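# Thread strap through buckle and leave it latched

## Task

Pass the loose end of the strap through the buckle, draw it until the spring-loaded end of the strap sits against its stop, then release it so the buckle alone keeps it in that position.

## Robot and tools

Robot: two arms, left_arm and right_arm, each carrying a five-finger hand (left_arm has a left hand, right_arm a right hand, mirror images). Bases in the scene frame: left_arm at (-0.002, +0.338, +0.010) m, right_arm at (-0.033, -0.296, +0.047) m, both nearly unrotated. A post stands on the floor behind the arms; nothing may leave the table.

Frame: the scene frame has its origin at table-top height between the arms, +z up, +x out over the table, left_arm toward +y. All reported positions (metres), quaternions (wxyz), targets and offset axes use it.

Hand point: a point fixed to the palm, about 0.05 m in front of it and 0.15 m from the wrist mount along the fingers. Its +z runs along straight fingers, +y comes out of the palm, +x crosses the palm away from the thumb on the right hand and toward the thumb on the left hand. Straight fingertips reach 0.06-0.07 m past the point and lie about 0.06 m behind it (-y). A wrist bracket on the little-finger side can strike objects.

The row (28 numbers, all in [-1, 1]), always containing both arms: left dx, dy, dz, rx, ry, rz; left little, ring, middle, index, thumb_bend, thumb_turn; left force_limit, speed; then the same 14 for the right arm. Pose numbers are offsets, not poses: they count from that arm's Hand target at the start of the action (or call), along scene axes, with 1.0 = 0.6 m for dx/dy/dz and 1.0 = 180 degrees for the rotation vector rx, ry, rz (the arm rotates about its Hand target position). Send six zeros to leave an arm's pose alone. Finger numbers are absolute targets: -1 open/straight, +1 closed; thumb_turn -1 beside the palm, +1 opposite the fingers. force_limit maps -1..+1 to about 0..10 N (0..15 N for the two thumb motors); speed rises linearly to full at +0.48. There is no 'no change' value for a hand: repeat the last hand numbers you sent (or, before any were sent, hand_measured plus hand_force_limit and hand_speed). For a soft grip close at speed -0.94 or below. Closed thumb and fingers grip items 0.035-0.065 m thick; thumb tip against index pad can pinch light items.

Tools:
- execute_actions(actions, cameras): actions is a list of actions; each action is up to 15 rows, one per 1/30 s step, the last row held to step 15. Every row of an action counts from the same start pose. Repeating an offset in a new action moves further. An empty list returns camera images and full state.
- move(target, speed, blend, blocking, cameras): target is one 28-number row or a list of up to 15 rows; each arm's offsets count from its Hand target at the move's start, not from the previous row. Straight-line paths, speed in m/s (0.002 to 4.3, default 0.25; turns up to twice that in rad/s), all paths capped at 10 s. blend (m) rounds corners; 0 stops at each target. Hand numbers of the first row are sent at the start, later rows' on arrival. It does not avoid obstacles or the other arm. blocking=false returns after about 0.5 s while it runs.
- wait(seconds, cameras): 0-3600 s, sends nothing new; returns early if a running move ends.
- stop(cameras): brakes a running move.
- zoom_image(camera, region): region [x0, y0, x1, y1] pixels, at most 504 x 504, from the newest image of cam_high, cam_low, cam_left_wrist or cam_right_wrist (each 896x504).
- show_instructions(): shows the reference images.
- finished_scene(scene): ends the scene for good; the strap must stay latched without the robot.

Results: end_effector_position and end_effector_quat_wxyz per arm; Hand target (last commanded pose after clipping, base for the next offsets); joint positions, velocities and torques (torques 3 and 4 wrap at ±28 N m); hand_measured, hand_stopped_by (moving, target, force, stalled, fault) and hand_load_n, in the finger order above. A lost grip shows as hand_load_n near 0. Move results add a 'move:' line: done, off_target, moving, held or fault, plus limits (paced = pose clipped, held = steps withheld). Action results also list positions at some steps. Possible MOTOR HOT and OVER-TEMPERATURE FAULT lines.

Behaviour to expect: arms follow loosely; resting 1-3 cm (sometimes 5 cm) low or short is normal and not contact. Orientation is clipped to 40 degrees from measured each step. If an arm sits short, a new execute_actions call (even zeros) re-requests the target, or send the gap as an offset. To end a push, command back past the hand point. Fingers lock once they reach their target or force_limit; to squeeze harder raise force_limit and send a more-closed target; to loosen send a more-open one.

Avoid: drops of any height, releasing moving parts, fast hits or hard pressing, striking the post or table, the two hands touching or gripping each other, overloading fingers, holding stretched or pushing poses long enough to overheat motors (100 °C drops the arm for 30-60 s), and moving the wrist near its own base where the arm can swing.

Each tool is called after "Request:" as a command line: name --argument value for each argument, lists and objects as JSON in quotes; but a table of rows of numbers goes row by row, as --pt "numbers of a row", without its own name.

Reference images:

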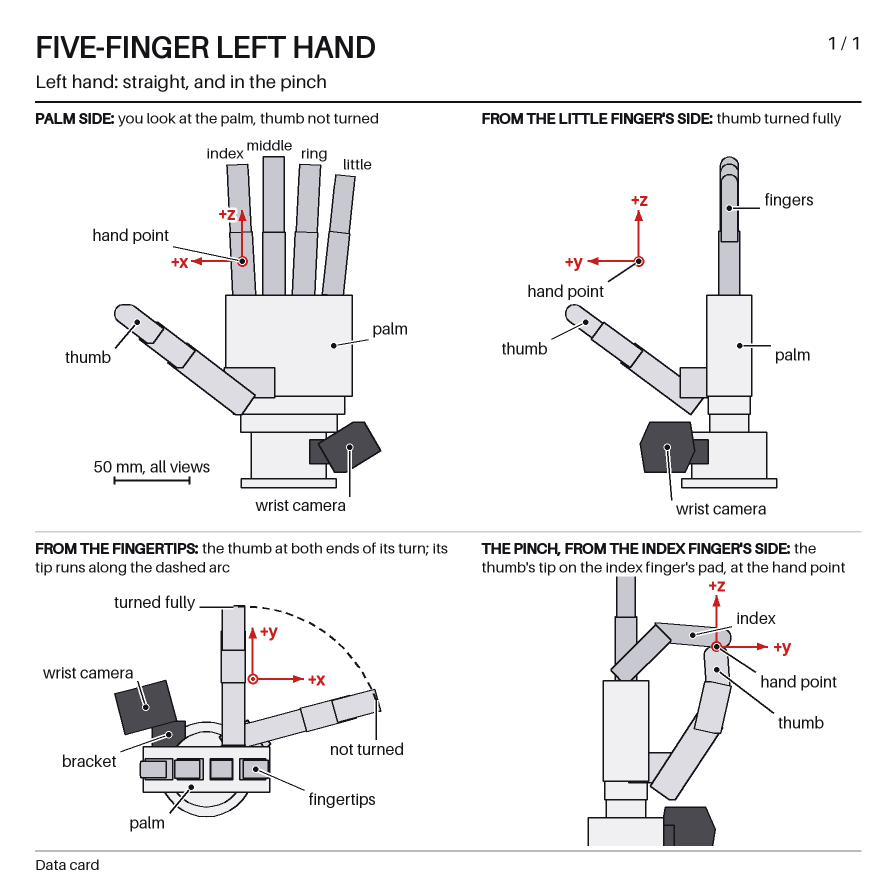

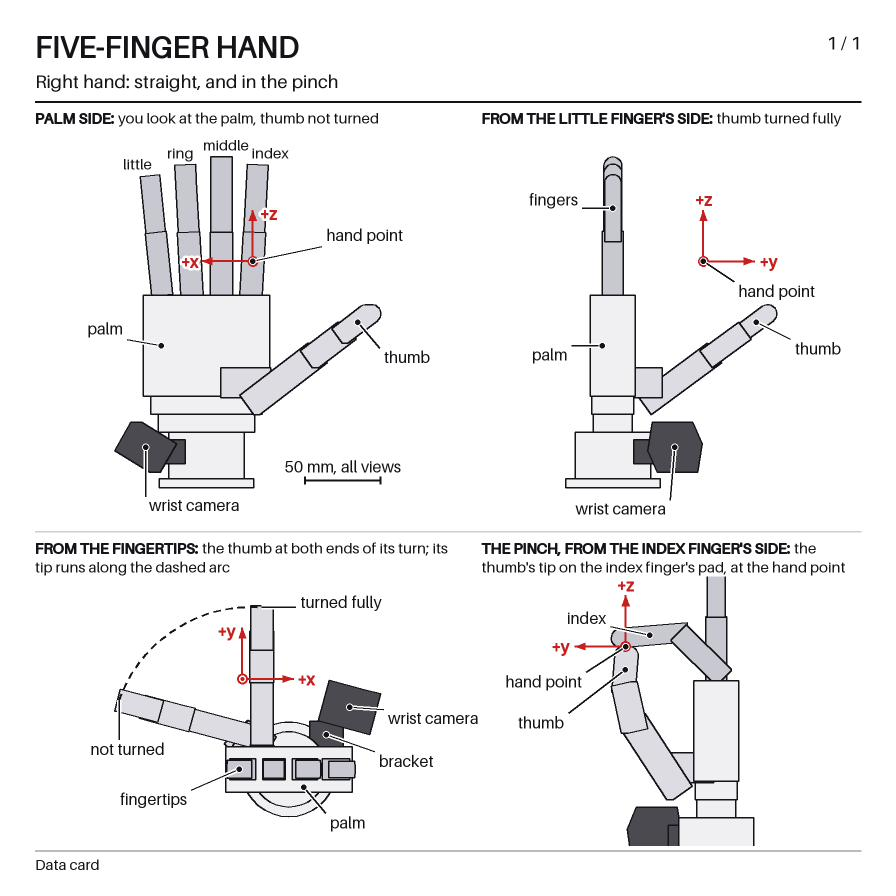

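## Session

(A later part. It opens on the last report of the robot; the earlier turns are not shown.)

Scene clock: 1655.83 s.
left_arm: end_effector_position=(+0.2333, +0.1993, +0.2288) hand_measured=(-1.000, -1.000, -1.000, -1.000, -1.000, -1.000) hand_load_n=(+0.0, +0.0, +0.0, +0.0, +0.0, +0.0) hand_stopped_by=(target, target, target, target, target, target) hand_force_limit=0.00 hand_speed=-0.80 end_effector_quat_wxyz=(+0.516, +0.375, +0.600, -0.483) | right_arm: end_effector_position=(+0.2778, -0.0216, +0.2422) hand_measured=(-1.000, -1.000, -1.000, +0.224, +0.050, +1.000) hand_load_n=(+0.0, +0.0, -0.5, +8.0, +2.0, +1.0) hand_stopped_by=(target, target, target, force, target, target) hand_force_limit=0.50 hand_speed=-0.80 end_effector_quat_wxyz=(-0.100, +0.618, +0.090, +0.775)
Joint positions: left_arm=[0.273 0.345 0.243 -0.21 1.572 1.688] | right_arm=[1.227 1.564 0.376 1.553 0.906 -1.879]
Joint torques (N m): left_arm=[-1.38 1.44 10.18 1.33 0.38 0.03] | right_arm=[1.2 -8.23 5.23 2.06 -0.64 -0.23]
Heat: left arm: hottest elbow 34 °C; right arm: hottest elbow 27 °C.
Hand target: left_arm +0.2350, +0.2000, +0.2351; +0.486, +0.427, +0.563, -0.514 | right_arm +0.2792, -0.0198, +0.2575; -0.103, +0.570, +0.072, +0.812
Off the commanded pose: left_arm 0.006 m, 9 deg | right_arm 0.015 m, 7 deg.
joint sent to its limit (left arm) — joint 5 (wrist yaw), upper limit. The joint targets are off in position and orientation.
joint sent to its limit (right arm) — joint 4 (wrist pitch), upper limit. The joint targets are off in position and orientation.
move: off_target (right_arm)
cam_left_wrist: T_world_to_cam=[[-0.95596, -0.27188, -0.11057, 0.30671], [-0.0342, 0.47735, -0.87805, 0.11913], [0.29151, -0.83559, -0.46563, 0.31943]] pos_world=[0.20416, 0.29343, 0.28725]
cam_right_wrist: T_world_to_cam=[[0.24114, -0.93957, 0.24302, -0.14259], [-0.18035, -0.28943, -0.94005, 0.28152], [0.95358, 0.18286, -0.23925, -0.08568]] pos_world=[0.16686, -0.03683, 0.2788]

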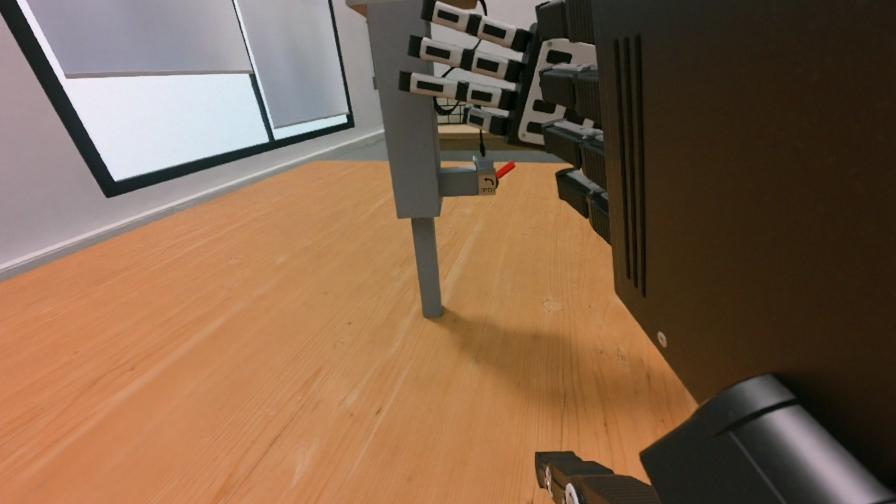

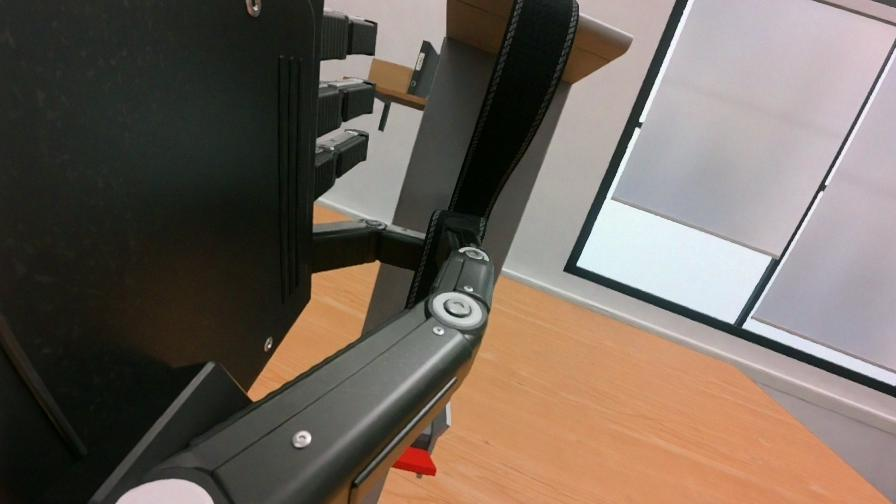

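Request:
wait --seconds 0 --cameras '["cam_low","cam_high","cam_left_wrist"]'

Request:
zoom_image --camera "cam_low" --region '[335, 200, 415, 260]'

Request:
zoom_image --camera "cam_high" --region '[300, 130, 380, 190]'

Scene clock: 1695.60 s.
left_arm: end_effector_position=(+0.2333, +0.1993, +0.2288) hand_measured=(-1.000, -1.000, -1.000, -1.000, -1.000, -1.000) hand_load_n=(+0.0, +0.0, +0.0, +0.0, +0.0, +0.0) hand_stopped_by=(target, target, target, target, target, target) hand_force_limit=0.00 hand_speed=-0.80 end_effector_quat_wxyz=(+0.516, +0.375, +0.600, -0.483) | right_arm: end_effector_position=(+0.2778, -0.0216, +0.2423) hand_measured=(-1.000, -1.000, -1.000, +0.224, +0.050, +1.000) hand_load_n=(+0.0, +0.0, +0.0, +8.0, +2.0, +1.0) hand_stopped_by=(target, target, target, force, target, target) hand_force_limit=0.50 hand_speed=-0.80 end_effector_quat_wxyz=(-0.099, +0.618, +0.090, +0.775)
Joint positions: left_arm=[0.273 0.345 0.243 -0.21 1.572 1.688] | right_arm=[1.227 1.564 0.376 1.553 0.906 -1.881]
Joint torques (N m): left_arm=[-1.26 1.44 10.19 1.33 0.37 0.04] | right_arm=[1.14 -8.23 5.23 2.04 -0.64 -0.24]
Heat: left arm: hottest elbow 34 °C; right arm: hottest elbow 27 °C.
Hand target: left_arm +0.2350, +0.2000, +0.2351; +0.486, +0.427, +0.563, -0.514 | right_arm +0.2792, -0.0198, +0.2575; -0.103, +0.570, +0.072, +0.812
Off the commanded pose: left_arm 0.006 m, 9 deg | right_arm 0.015 m, 7 deg.
cam_left_wrist: T_world_to_cam=[[-0.95596, -0.27188, -0.11057, 0.30671], [-0.0342, 0.47735, -0.87805, 0.11913], [0.29151, -0.83559, -0.46563, 0.31943]] pos_world=[0.20416, 0.29343, 0.28725]
Images, in order (width x height): cam_high 896x504, cam_low 896x504, cam_left_wrist 896x504.

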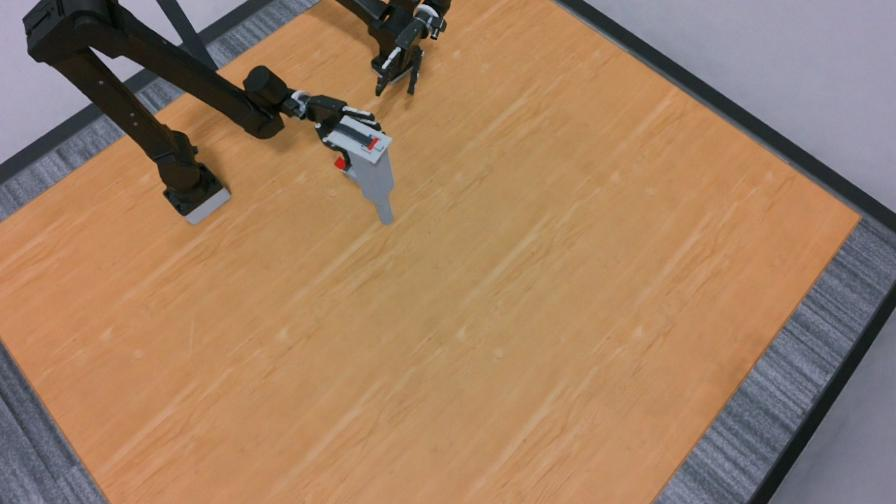

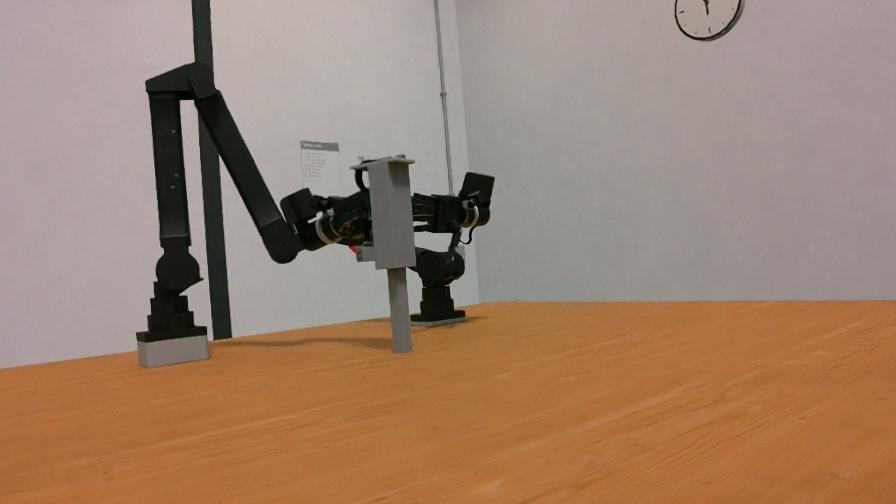

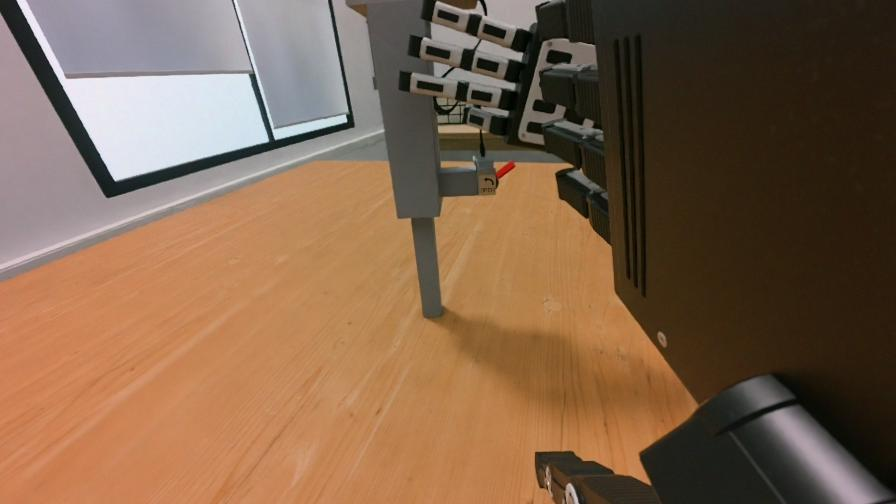

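Scaled by 6.300.

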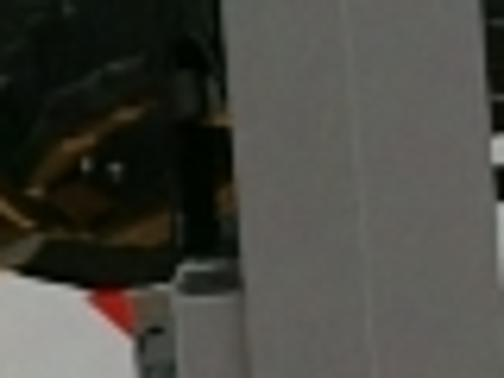

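Scaled by 6.300.

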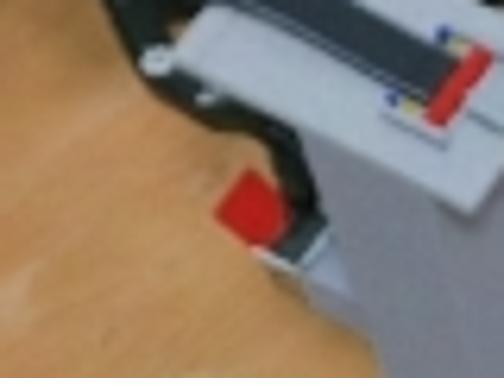

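Request:
zoom_image --camera "cam_low" --region '[350, 218, 386, 254]'

Request:
zoom_image --camera "cam_high" --region '[325, 150, 361, 186]'

Request:
zoom_image --camera "cam_left_wrist" --region '[464, 130, 504, 170]'

Scaled by 14.000.

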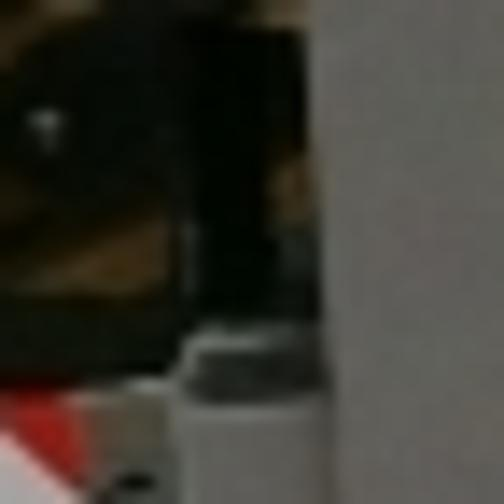

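Scaled by 14.000.

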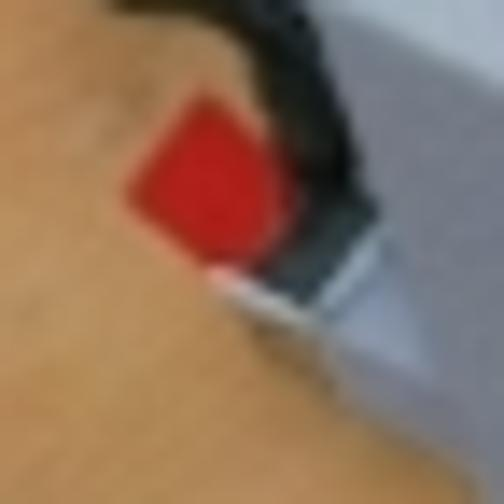

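Scaled by 12.600.

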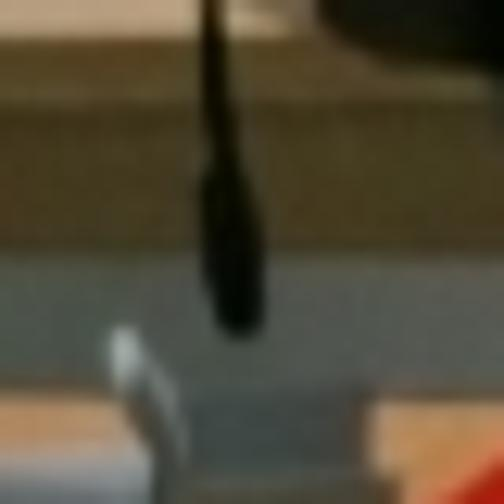

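Request:
zoom_image --camera "cam_low" --region '[356, 222, 380, 246]'

Request:
zoom_image --camera "cam_low" --region '[310, 170, 430, 280]'

Scaled by 21.000.

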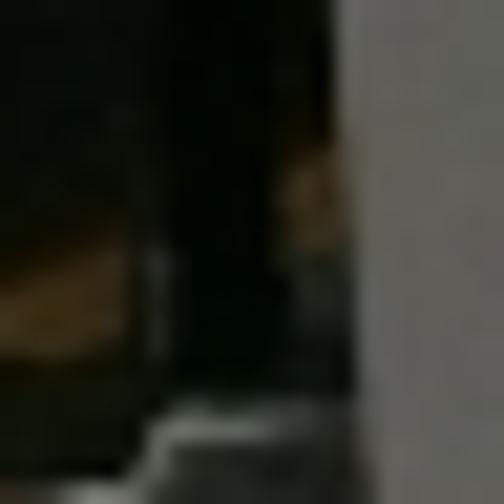

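Scaled by 4.200.

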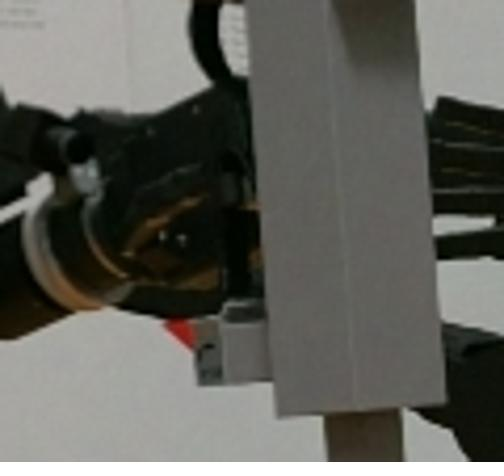

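Request:
zoom_image --camera "cam_high" --region '[334, 150, 358, 174]'

Request:
zoom_image --camera "cam_high" --region '[290, 100, 400, 200]'

Scaled by 21.000.

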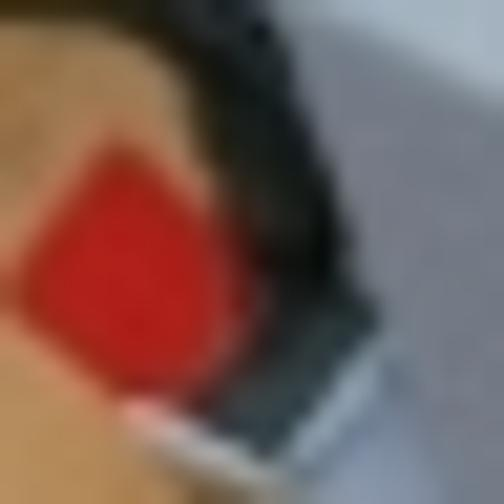

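Scaled by 4.582.

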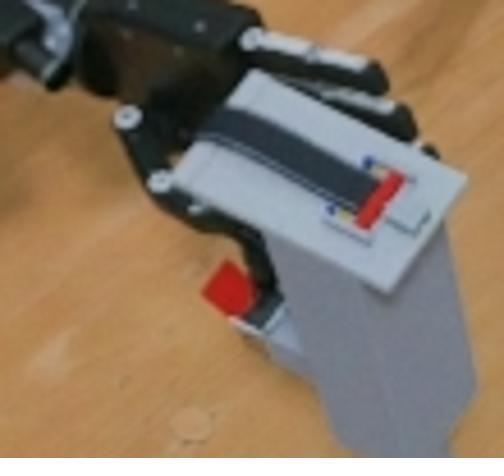

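Request:
move --target '[0,0,0,0,0,0,-1,-1,-1,-1,-1,-1,0,-0.8,0.0022,-0.004,-0.04,0,0,0,-1,-1,-1,0.5,0.05,1,0.5,-0.8]' --speed 0.05 --cameras '["cam_left_wrist","cam_low"]'

Request:
zoom_image --camera "cam_left_wrist" --region '[460, 110, 530, 220]'

Request:
zoom_image --camera "cam_low" --region '[350, 218, 386, 254]'

Scene clock: 1791.90 s.
left_arm: end_effector_position=(+0.2333, +0.1993, +0.2288) hand_measured=(-1.000, -1.000, -1.000, -1.000, -1.000, -1.000) hand_load_n=(+0.0, +0.0, +0.0, +0.0, +0.0, +0.0) hand_stopped_by=(target, target, target, target, target, target) hand_force_limit=0.00 hand_speed=-0.80 end_effector_quat_wxyz=(+0.516, +0.375, +0.600, -0.483) | right_arm: end_effector_position=(+0.2783, -0.0199, +0.2353) hand_measured=(-1.000, -1.000, -1.000, +0.224, +0.050, +1.000) hand_load_n=(+0.0, +0.0, +0.0, +8.5, +2.0, +1.0) hand_stopped_by=(target, target, target, force, target, target) hand_force_limit=0.50 hand_speed=-0.80 end_effector_quat_wxyz=(-0.100, +0.622, +0.094, +0.771)
Joint positions: left_arm=[0.273 0.345 0.243 -0.21 1.572 1.688] | right_arm=[1.227 1.582 0.376 1.553 0.905 -1.868]
Joint torques (N m): left_arm=[-1.14 1.32 10.15 1.35 0.38 0.03] | right_arm=[0.67 -6.3 3.88 2.07 -0.54 0.12]
Heat: left arm: hottest elbow 34 °C; right arm: hottest elbow 27 °C.
Hand target: left_arm +0.2350, +0.2000, +0.2351; +0.486, +0.427, +0.563, -0.514 | right_arm +0.2805, -0.0222, +0.2335; -0.103, +0.570, +0.072, +0.812
Off the commanded pose: left_arm 0.006 m, 9 deg | right_arm 0.004 m, 8 deg.
joint sent to its limit (left arm) — joint 5 (wrist yaw), upper limit. The joint targets are off in position and orientation.
joint sent to its limit (right arm) — joint 4 (wrist pitch), upper limit. The joint targets are off in position and orientation.
move: off_target (right_arm)
cam_left_wrist: T_world_to_cam=[[-0.95596, -0.27188, -0.11057, 0.30671], [-0.0342, 0.47735, -0.87805, 0.11913], [0.29151, -0.83559, -0.46563, 0.31943]] pos_world=[0.20416, 0.29343, 0.28725]
Images, in order (width x height): cam_low 896x504, cam_left_wrist 896x504.

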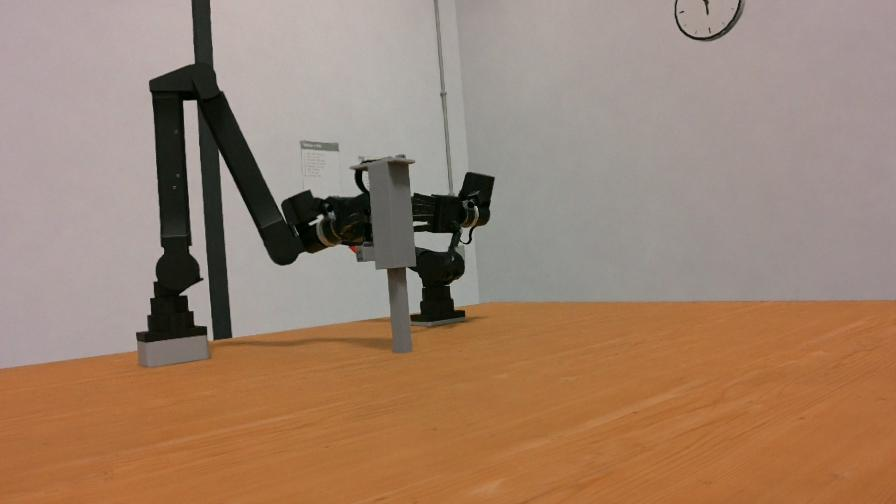

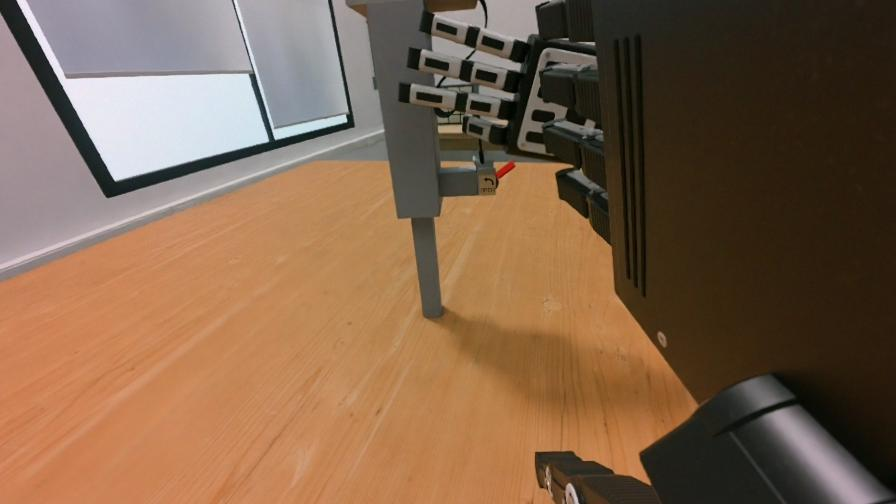

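Scaled by 4.582.

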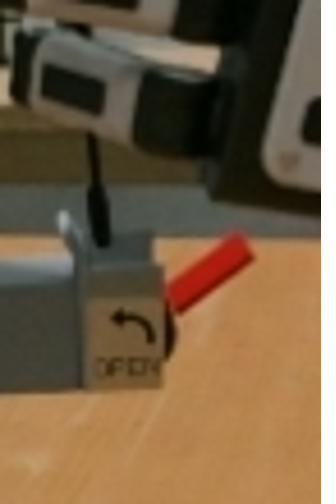

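Scaled by 14.000.

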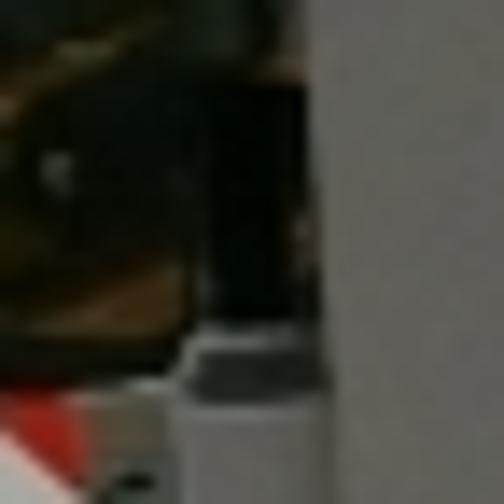

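Request:
move --target '[0,0,0,0,0,0,-1,-1,-1,-1,-1,-1,0,-0.8,0.0033,-0.005,0.006,0,0,0,-1,-1,-1,0.5,0.05,1,0.5,-0.8]' --speed 0.05 --cameras '["cam_left_wrist","cam_low"]'

Request:
zoom_image --camera "cam_left_wrist" --region '[460, 110, 530, 220]'

Request:
zoom_image --camera "cam_low" --region '[350, 218, 386, 254]'

Scene clock: 1801.57 s.
left_arm: end_effector_position=(+0.2333, +0.1993, +0.2288) hand_measured=(-1.000, -1.000, -1.000, -1.000, -1.000, -1.000) hand_load_n=(+0.0, +0.0, +0.0, +0.0, +0.0, +0.0) hand_stopped_by=(target, target, target, target, target, target) hand_force_limit=0.00 hand_speed=-0.80 end_effector_quat_wxyz=(+0.516, +0.375, +0.600, -0.483) | right_arm: end_effector_position=(+0.2787, -0.0188, +0.2357) hand_measured=(-1.000, -1.000, -1.000, +0.224, +0.050, +1.000) hand_load_n=(+0.0, +0.0, +0.0, +8.0, +2.0, +0.5) hand_stopped_by=(target, target, target, force, target, target) hand_force_limit=0.50 hand_speed=-0.80 end_effector_quat_wxyz=(-0.102, +0.620, +0.095, +0.772)
Joint positions: left_arm=[0.273 0.345 0.243 -0.21 1.572 1.688] | right_arm=[1.226 1.582 0.376 1.553 0.897 -1.867]
Joint torques (N m): left_arm=[-1.32 1.55 10.15 1.32 0.37 0.02] | right_arm=[-0.09 -7.12 3.62 2.07 -0.63 0.08]
Heat: left arm: hottest elbow 34 °C; right arm: hottest elbow 27 °C.
Hand target: left_arm +0.2350, +0.2000, +0.2351; +0.486, +0.427, +0.563, -0.514 | right_arm +0.2825, -0.0252, +0.2371; -0.103, +0.570, +0.072, +0.812
Off the commanded pose: left_arm 0.006 m, 9 deg | right_arm 0.008 m, 8 deg.
joint sent to its limit (left arm) — joint 5 (wrist yaw), upper limit. The joint targets are off in position and orientation.
joint sent to its limit (right arm) — joint 4 (wrist pitch), upper limit. The joint targets are off in position and orientation.
move: off_target (right_arm)
cam_left_wrist: T_world_to_cam=[[-0.95596, -0.27188, -0.11057, 0.30671], [-0.0342, 0.47735, -0.87805, 0.11913], [0.29151, -0.83559, -0.46563, 0.31943]] pos_world=[0.20416, 0.29343, 0.28725]
Images, in order (width x height): cam_low 896x504, cam_left_wrist 896x504.

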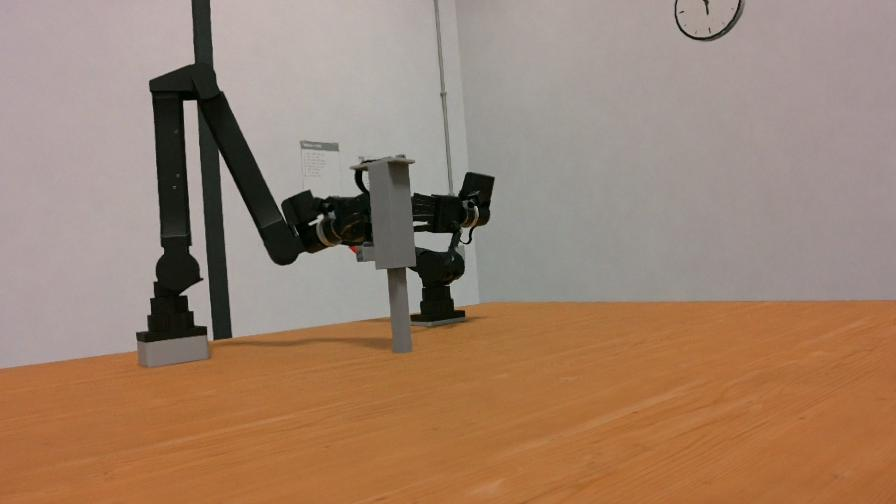

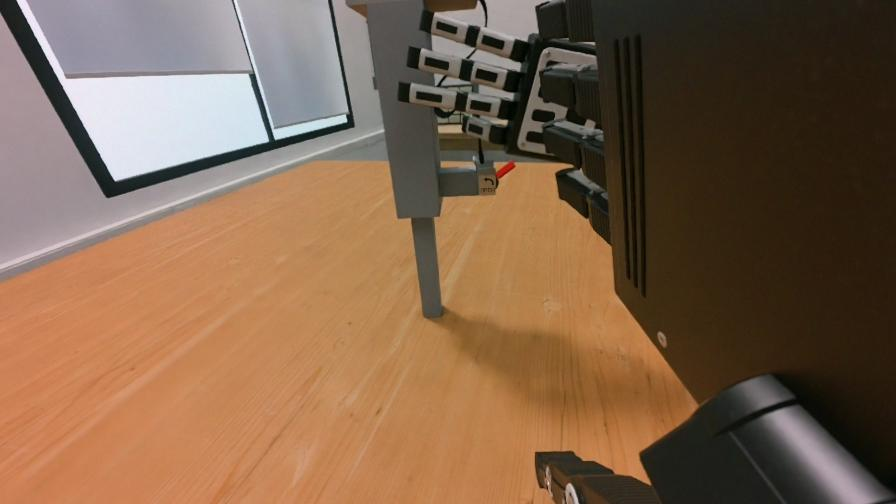

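Scaled by 4.582.

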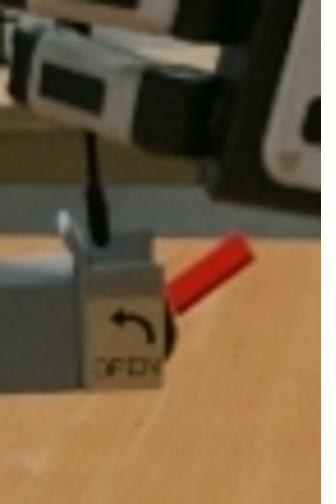

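Scaled by 14.000.

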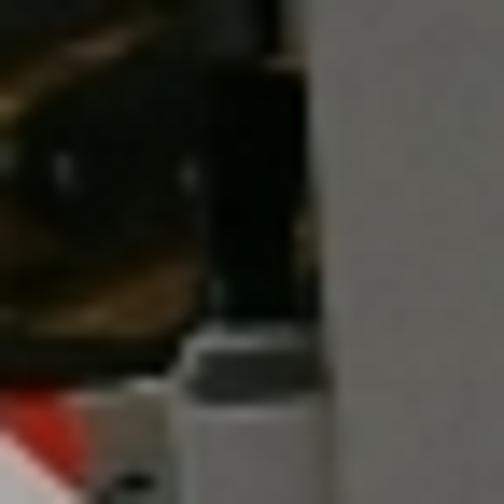

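Request:
move --target '[0,0,0,0,0,0,-1,-1,-1,-1,-1,-1,0,-0.8,0.0,-0.012,0.006,0,0,0,-1,-1,-1,0.5,0.05,1,0.5,-0.8]' --speed 0.05

Scene clock: 1805.93 s.
left_arm: end_effector_position=(+0.2333, +0.1993, +0.2288) hand_measured=(-1.000, -1.000, -1.000, -1.000, -1.000, -1.000) hand_load_n=(+0.0, +0.0, +0.0, +0.0, +0.0, +0.0) hand_stopped_by=(target, target, target, target, target, target) hand_force_limit=0.00 hand_speed=-0.80 end_effector_quat_wxyz=(+0.516, +0.375, +0.600, -0.483) | right_arm: end_effector_position=(+0.2790, -0.0245, +0.2330) hand_measured=(-1.000, -1.000, -1.000, +0.224, +0.050, +1.000) hand_load_n=(+0.0, -0.5, +0.0, +8.0, +2.0, +0.5) hand_stopped_by=(target, target, target, force, target, target) hand_force_limit=0.50 hand_speed=-0.80 end_effector_quat_wxyz=(-0.098, +0.622, +0.100, +0.771)
Joint positions: left_arm=[0.273 0.345 0.243 -0.21 1.572 1.688] | right_arm=[1.218 1.579 0.361 1.553 0.889 -1.867]
Joint velocities: left_arm=[within noise] | right_arm=[0.005 -0.005 0.022 -0.002 -0.066 -0.154]
Joint torques (N m): left_arm=[-1.26 1.61 10.19 1.32 0.37 0.03] | right_arm=[-0.09 -8.29 3.48 2.09 -0.61 0.06]
Heat: left arm: hottest elbow 34 °C; right arm: hottest elbow 27 °C.
Hand target: left_arm +0.2350, +0.2000, +0.2351; +0.486, +0.427, +0.563, -0.514 | right_arm +0.2825, -0.0324, +0.2407; -0.103, +0.570, +0.072, +0.812
Off the commanded pose: left_arm 0.006 m, 9 deg | right_arm 0.012 m, 8 deg.
joint sent to its limit (left arm) — joint 5 (wrist yaw), upper limit. The joint targets are off in position and orientation.
joint sent to its limit (right arm) — joint 4 (wrist pitch), upper limit. The joint targets are off in position and orientation.
move: off_target (right_arm)

Request:
wait --seconds 0 --cameras '["cam_left_wrist","cam_low"]'

Request:
zoom_image --camera "cam_left_wrist" --region '[460, 110, 530, 220]'

Request:
zoom_image --camera "cam_low" --region '[350, 218, 386, 254]'

Scene clock: 1808.07 s.
left_arm: end_effector_position=(+0.2333, +0.1993, +0.2288) hand_measured=(-1.000, -1.000, -1.000, -1.000, -1.000, -1.000) hand_load_n=(+0.5, +0.0, +0.0, +0.0, +0.0, +0.0) hand_stopped_by=(target, target, target, target, target, target) hand_force_limit=0.00 hand_speed=-0.80 end_effector_quat_wxyz=(+0.516, +0.375, +0.600, -0.483) | right_arm: end_effector_position=(+0.2790, -0.0245, +0.2330) hand_measured=(-1.000, -1.000, -1.000, +0.224, +0.050, +1.000) hand_load_n=(+0.0, +0.0, +0.0, +8.0, +2.0, +1.0) hand_stopped_by=(target, target, target, force, target, target) hand_force_limit=0.50 hand_speed=-0.80 end_effector_quat_wxyz=(-0.098, +0.622, +0.100, +0.771)
Joint positions: left_arm=[0.273 0.345 0.243 -0.21 1.572 1.688] | right_arm=[1.218 1.579 0.361 1.553 0.889 -1.867]
Joint torques (N m): left_arm=[-1.32 1.32 10.15 1.33 0.37 0.03] | right_arm=[-0.03 -8.23 3.49 2.1 -0.61 0.06]
Heat: left arm: hottest elbow 34 °C; right arm: hottest elbow 27 °C.
Hand target: left_arm +0.2350, +0.2000, +0.2351; +0.486, +0.427, +0.563, -0.514 | right_arm +0.2825, -0.0324, +0.2407; -0.103, +0.570, +0.072, +0.812
Off the commanded pose: left_arm 0.006 m, 9 deg | right_arm 0.012 m, 8 deg.
cam_left_wrist: T_world_to_cam=[[-0.95596, -0.27188, -0.11057, 0.30671], [-0.0342, 0.47735, -0.87805, 0.11913], [0.29151, -0.83559, -0.46563, 0.31943]] pos_world=[0.20416, 0.29343, 0.28725]
Images, in order (width x height): cam_low 896x504, cam_left_wrist 896x504.

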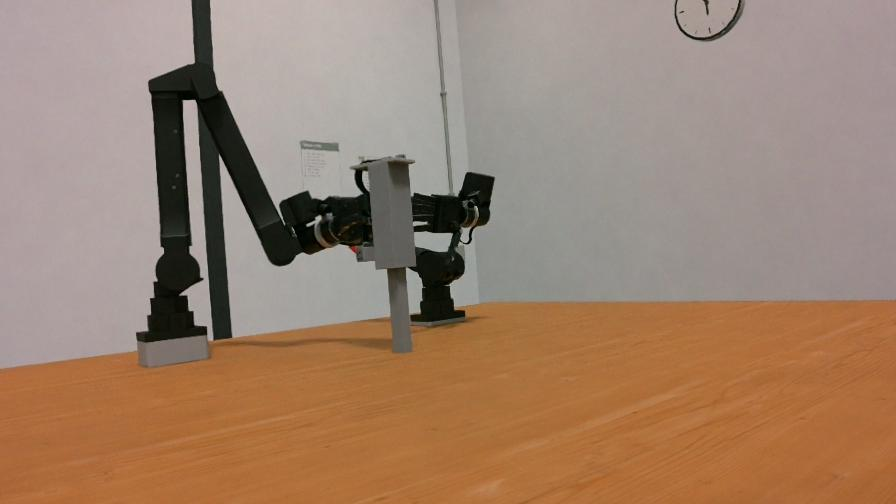

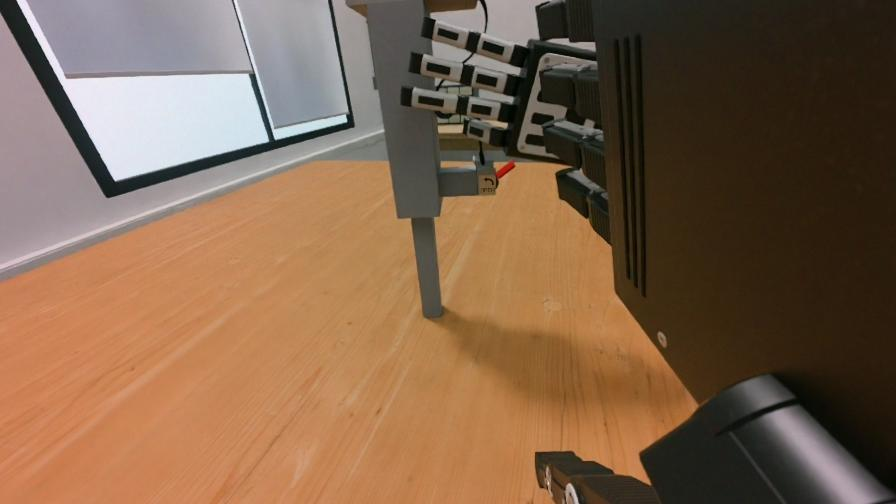

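Scaled by 4.582.

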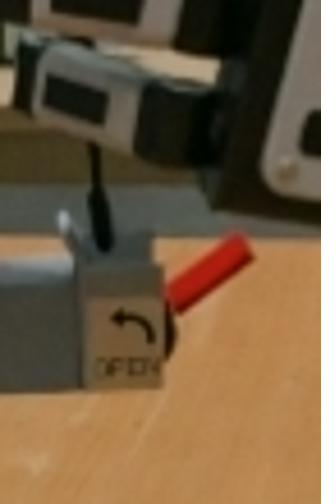

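Scaled by 14.000.

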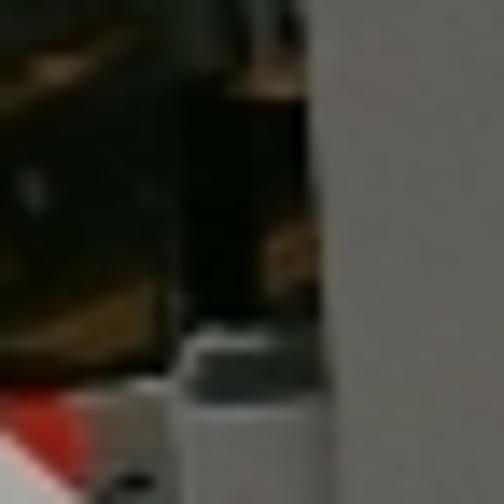

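Request:
move --target '[0,0,0,0,0,0,-1,-1,-1,-1,-1,-1,0,-0.8,-0.001,0.0115,-0.0203,0,0,0,-1,-1,-1,0.5,0.05,1,0.5,-0.8]' --speed 0.04 --cameras '["cam_left_wrist","cam_low"]'

Request:
zoom_image --camera "cam_left_wrist" --region '[460, 110, 530, 220]'

Request:
zoom_image --camera "cam_low" --region '[350, 218, 386, 254]'

Scene clock: 1822.23 s.
left_arm: end_effector_position=(+0.2333, +0.1993, +0.2288) hand_measured=(-1.000, -1.000, -1.000, -1.000, -1.000, -1.000) hand_load_n=(+0.0, +0.0, +0.0, +0.0, +0.0, +0.0) hand_stopped_by=(target, target, target, target, target, target) hand_force_limit=0.00 hand_speed=-0.80 end_effector_quat_wxyz=(+0.516, +0.375, +0.600, -0.483) | right_arm: end_effector_position=(+0.2792, -0.0236, +0.2291) hand_measured=(-1.000, -1.000, -1.000, +0.224, +0.050, +1.000) hand_load_n=(+0.0, +0.0, +0.0, +8.0, +2.0, +1.0) hand_stopped_by=(target, target, target, force, target, target) hand_force_limit=0.50 hand_speed=-0.80 end_effector_quat_wxyz=(-0.101, +0.624, +0.099, +0.768)
Joint positions: left_arm=[0.273 0.345 0.243 -0.21 1.572 1.688] | right_arm=[1.218 1.588 0.361 1.553 0.889 -1.853]
Joint torques (N m): left_arm=[-1.26 1.55 10.17 1.31 0.38 0.03] | right_arm=[0.79 -6.24 4.21 2.1 -0.07 0.11]
Heat: left arm: hottest elbow 34 °C; right arm: hottest elbow 27 °C.
Hand target: left_arm +0.2350, +0.2000, +0.2351; +0.486, +0.427, +0.563, -0.514 | right_arm +0.2819, -0.0255, +0.2285; -0.103, +0.570, +0.072, +0.812
Off the commanded pose: left_arm 0.006 m, 9 deg | right_arm 0.003 m, 9 deg.
joint sent to its limit (left arm) — joint 5 (wrist yaw), upper limit. The joint targets are off in position and orientation.
joint sent to its limit (right arm) — joint 4 (wrist pitch), upper limit. The joint targets are off in position and orientation.
move: off_target (right_arm)
cam_left_wrist: T_world_to_cam=[[-0.95596, -0.27188, -0.11057, 0.30671], [-0.0342, 0.47735, -0.87805, 0.11913], [0.29151, -0.83559, -0.46563, 0.31943]] pos_world=[0.20416, 0.29343, 0.28725]
Images, in order (width x height): cam_low 896x504, cam_left_wrist 896x504.

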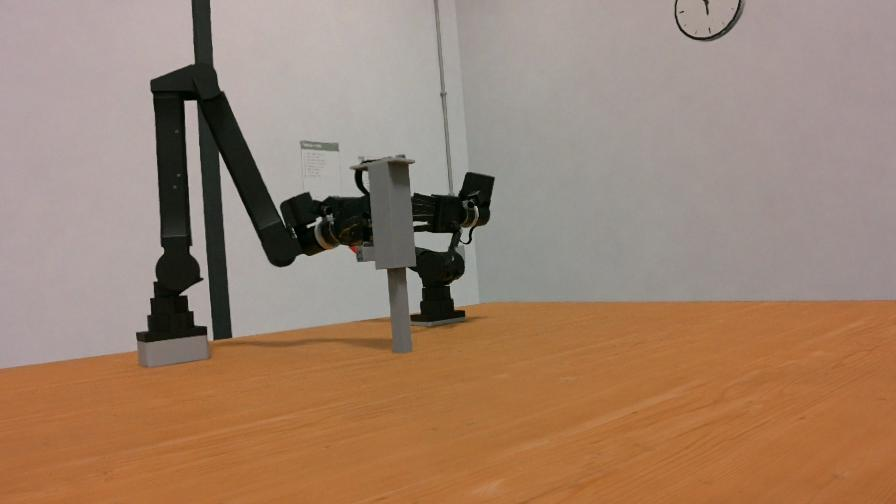

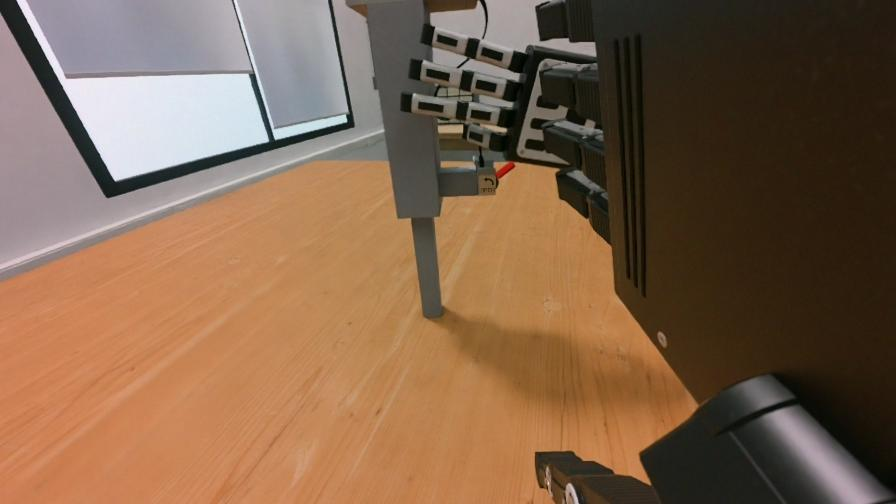

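Scaled by 4.582.

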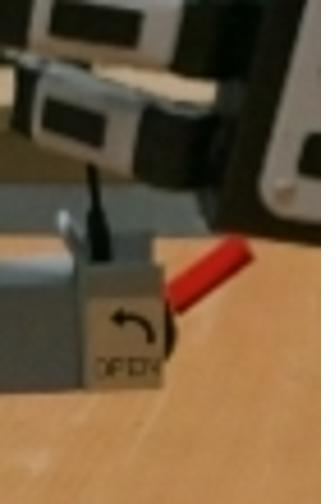

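Scaled by 14.000.

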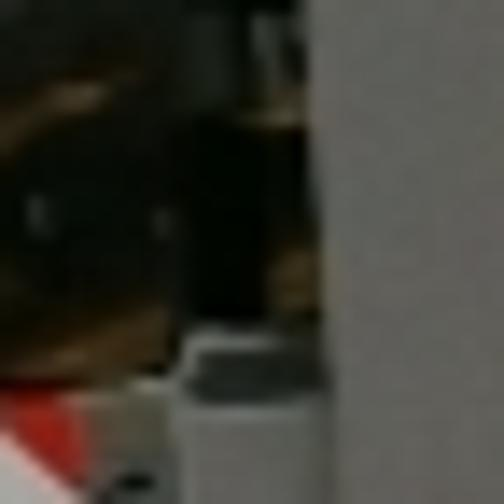

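Request:
move --target '[0,0,0,0,0,0,-1,-1,-1,-1,-1,-1,0,-0.8,0.003,0.0,-0.009,0,0,0,-1,-1,-1,0.5,0.05,1,0.5,-0.8]' --speed 0.04 --cameras '["cam_left_wrist","cam_low"]'

Request:
zoom_image --camera "cam_left_wrist" --region '[460, 110, 530, 220]'

Request:
zoom_image --camera "cam_low" --region '[350, 218, 386, 254]'

Scene clock: 1829.07 s.
left_arm: end_effector_position=(+0.2333, +0.1993, +0.2288) hand_measured=(-1.000, -1.000, -1.000, -1.000, -1.000, -1.000) hand_load_n=(+0.0, +0.0, +0.0, +0.0, +0.0, +0.0) hand_stopped_by=(target, target, target, target, target, target) hand_force_limit=0.00 hand_speed=-0.80 end_effector_quat_wxyz=(+0.516, +0.375, +0.600, -0.483) | right_arm: end_effector_position=(+0.2795, -0.0225, +0.2230) hand_measured=(-1.000, -1.000, -1.000, +0.224, +0.050, +1.000) hand_load_n=(+0.0, +0.0, +0.0, +8.0, +2.0, +0.5) hand_stopped_by=(target, target, target, force, target, target) hand_force_limit=0.50 hand_speed=-0.80 end_effector_quat_wxyz=(-0.101, +0.628, +0.100, +0.765)
Joint positions: left_arm=[0.273 0.345 0.243 -0.21 1.572 1.688] | right_arm=[1.218 1.604 0.361 1.553 0.889 -1.841]
Joint torques (N m): left_arm=[-1.2 1.49 10.15 1.32 0.38 0.03] | right_arm=[0.38 -6.3 4.15 2.1 -0.14 0.11]
Heat: left arm: hottest elbow 34 °C; right arm: hottest elbow 27 °C.
Hand target: left_arm +0.2350, +0.2000, +0.2351; +0.486, +0.427, +0.563, -0.514 | right_arm +0.2837, -0.0255, +0.2231; -0.103, +0.570, +0.072, +0.812
Off the commanded pose: left_arm 0.006 m, 9 deg | right_arm 0.005 m, 9 deg.
joint sent to its limit (left arm) — joint 5 (wrist yaw), upper limit. The joint targets are off in position and orientation.
joint sent to its limit (right arm) — joint 4 (wrist pitch), upper limit. The joint targets are off in position and orientation.
move: off_target (right_arm)
cam_left_wrist: T_world_to_cam=[[-0.95596, -0.27188, -0.11057, 0.30671], [-0.0342, 0.47735, -0.87805, 0.11913], [0.29151, -0.83559, -0.46563, 0.31943]] pos_world=[0.20416, 0.29343, 0.28725]
Images, in order (width x height): cam_low 896x504, cam_left_wrist 896x504.

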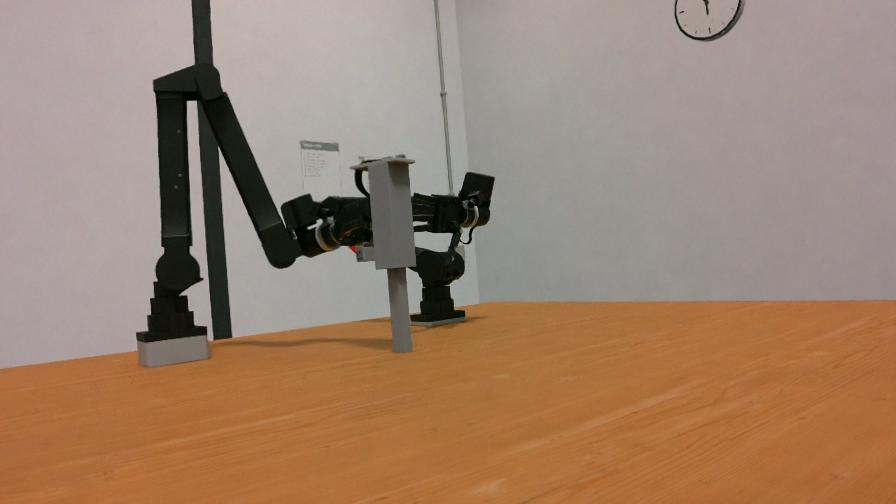

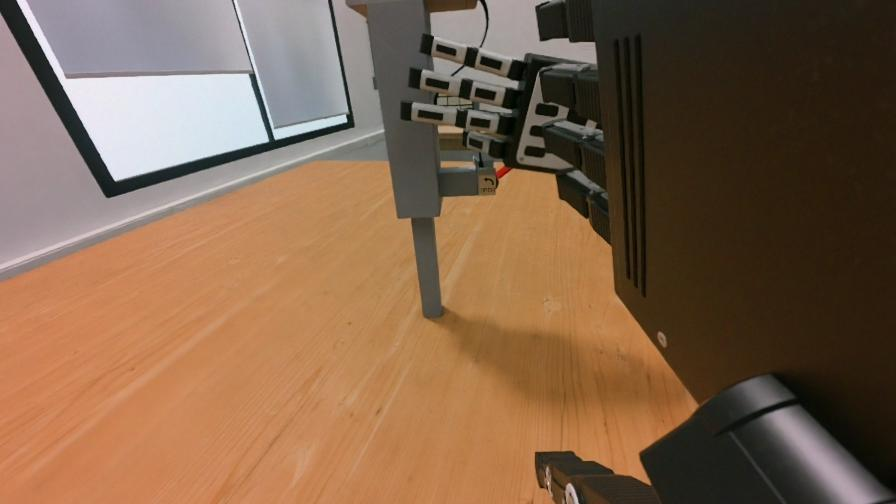

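Scaled by 4.582.

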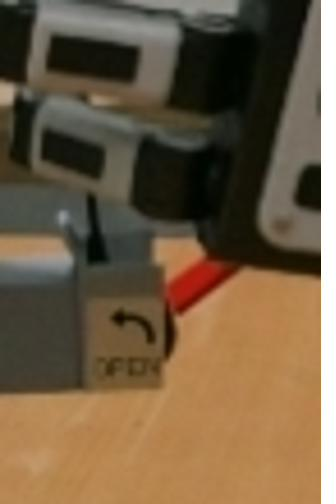

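Scaled by 14.000.

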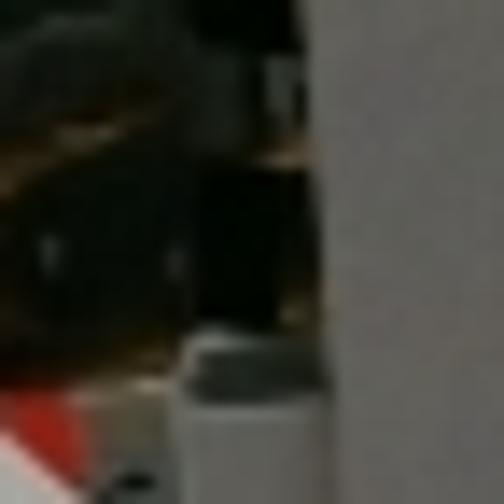

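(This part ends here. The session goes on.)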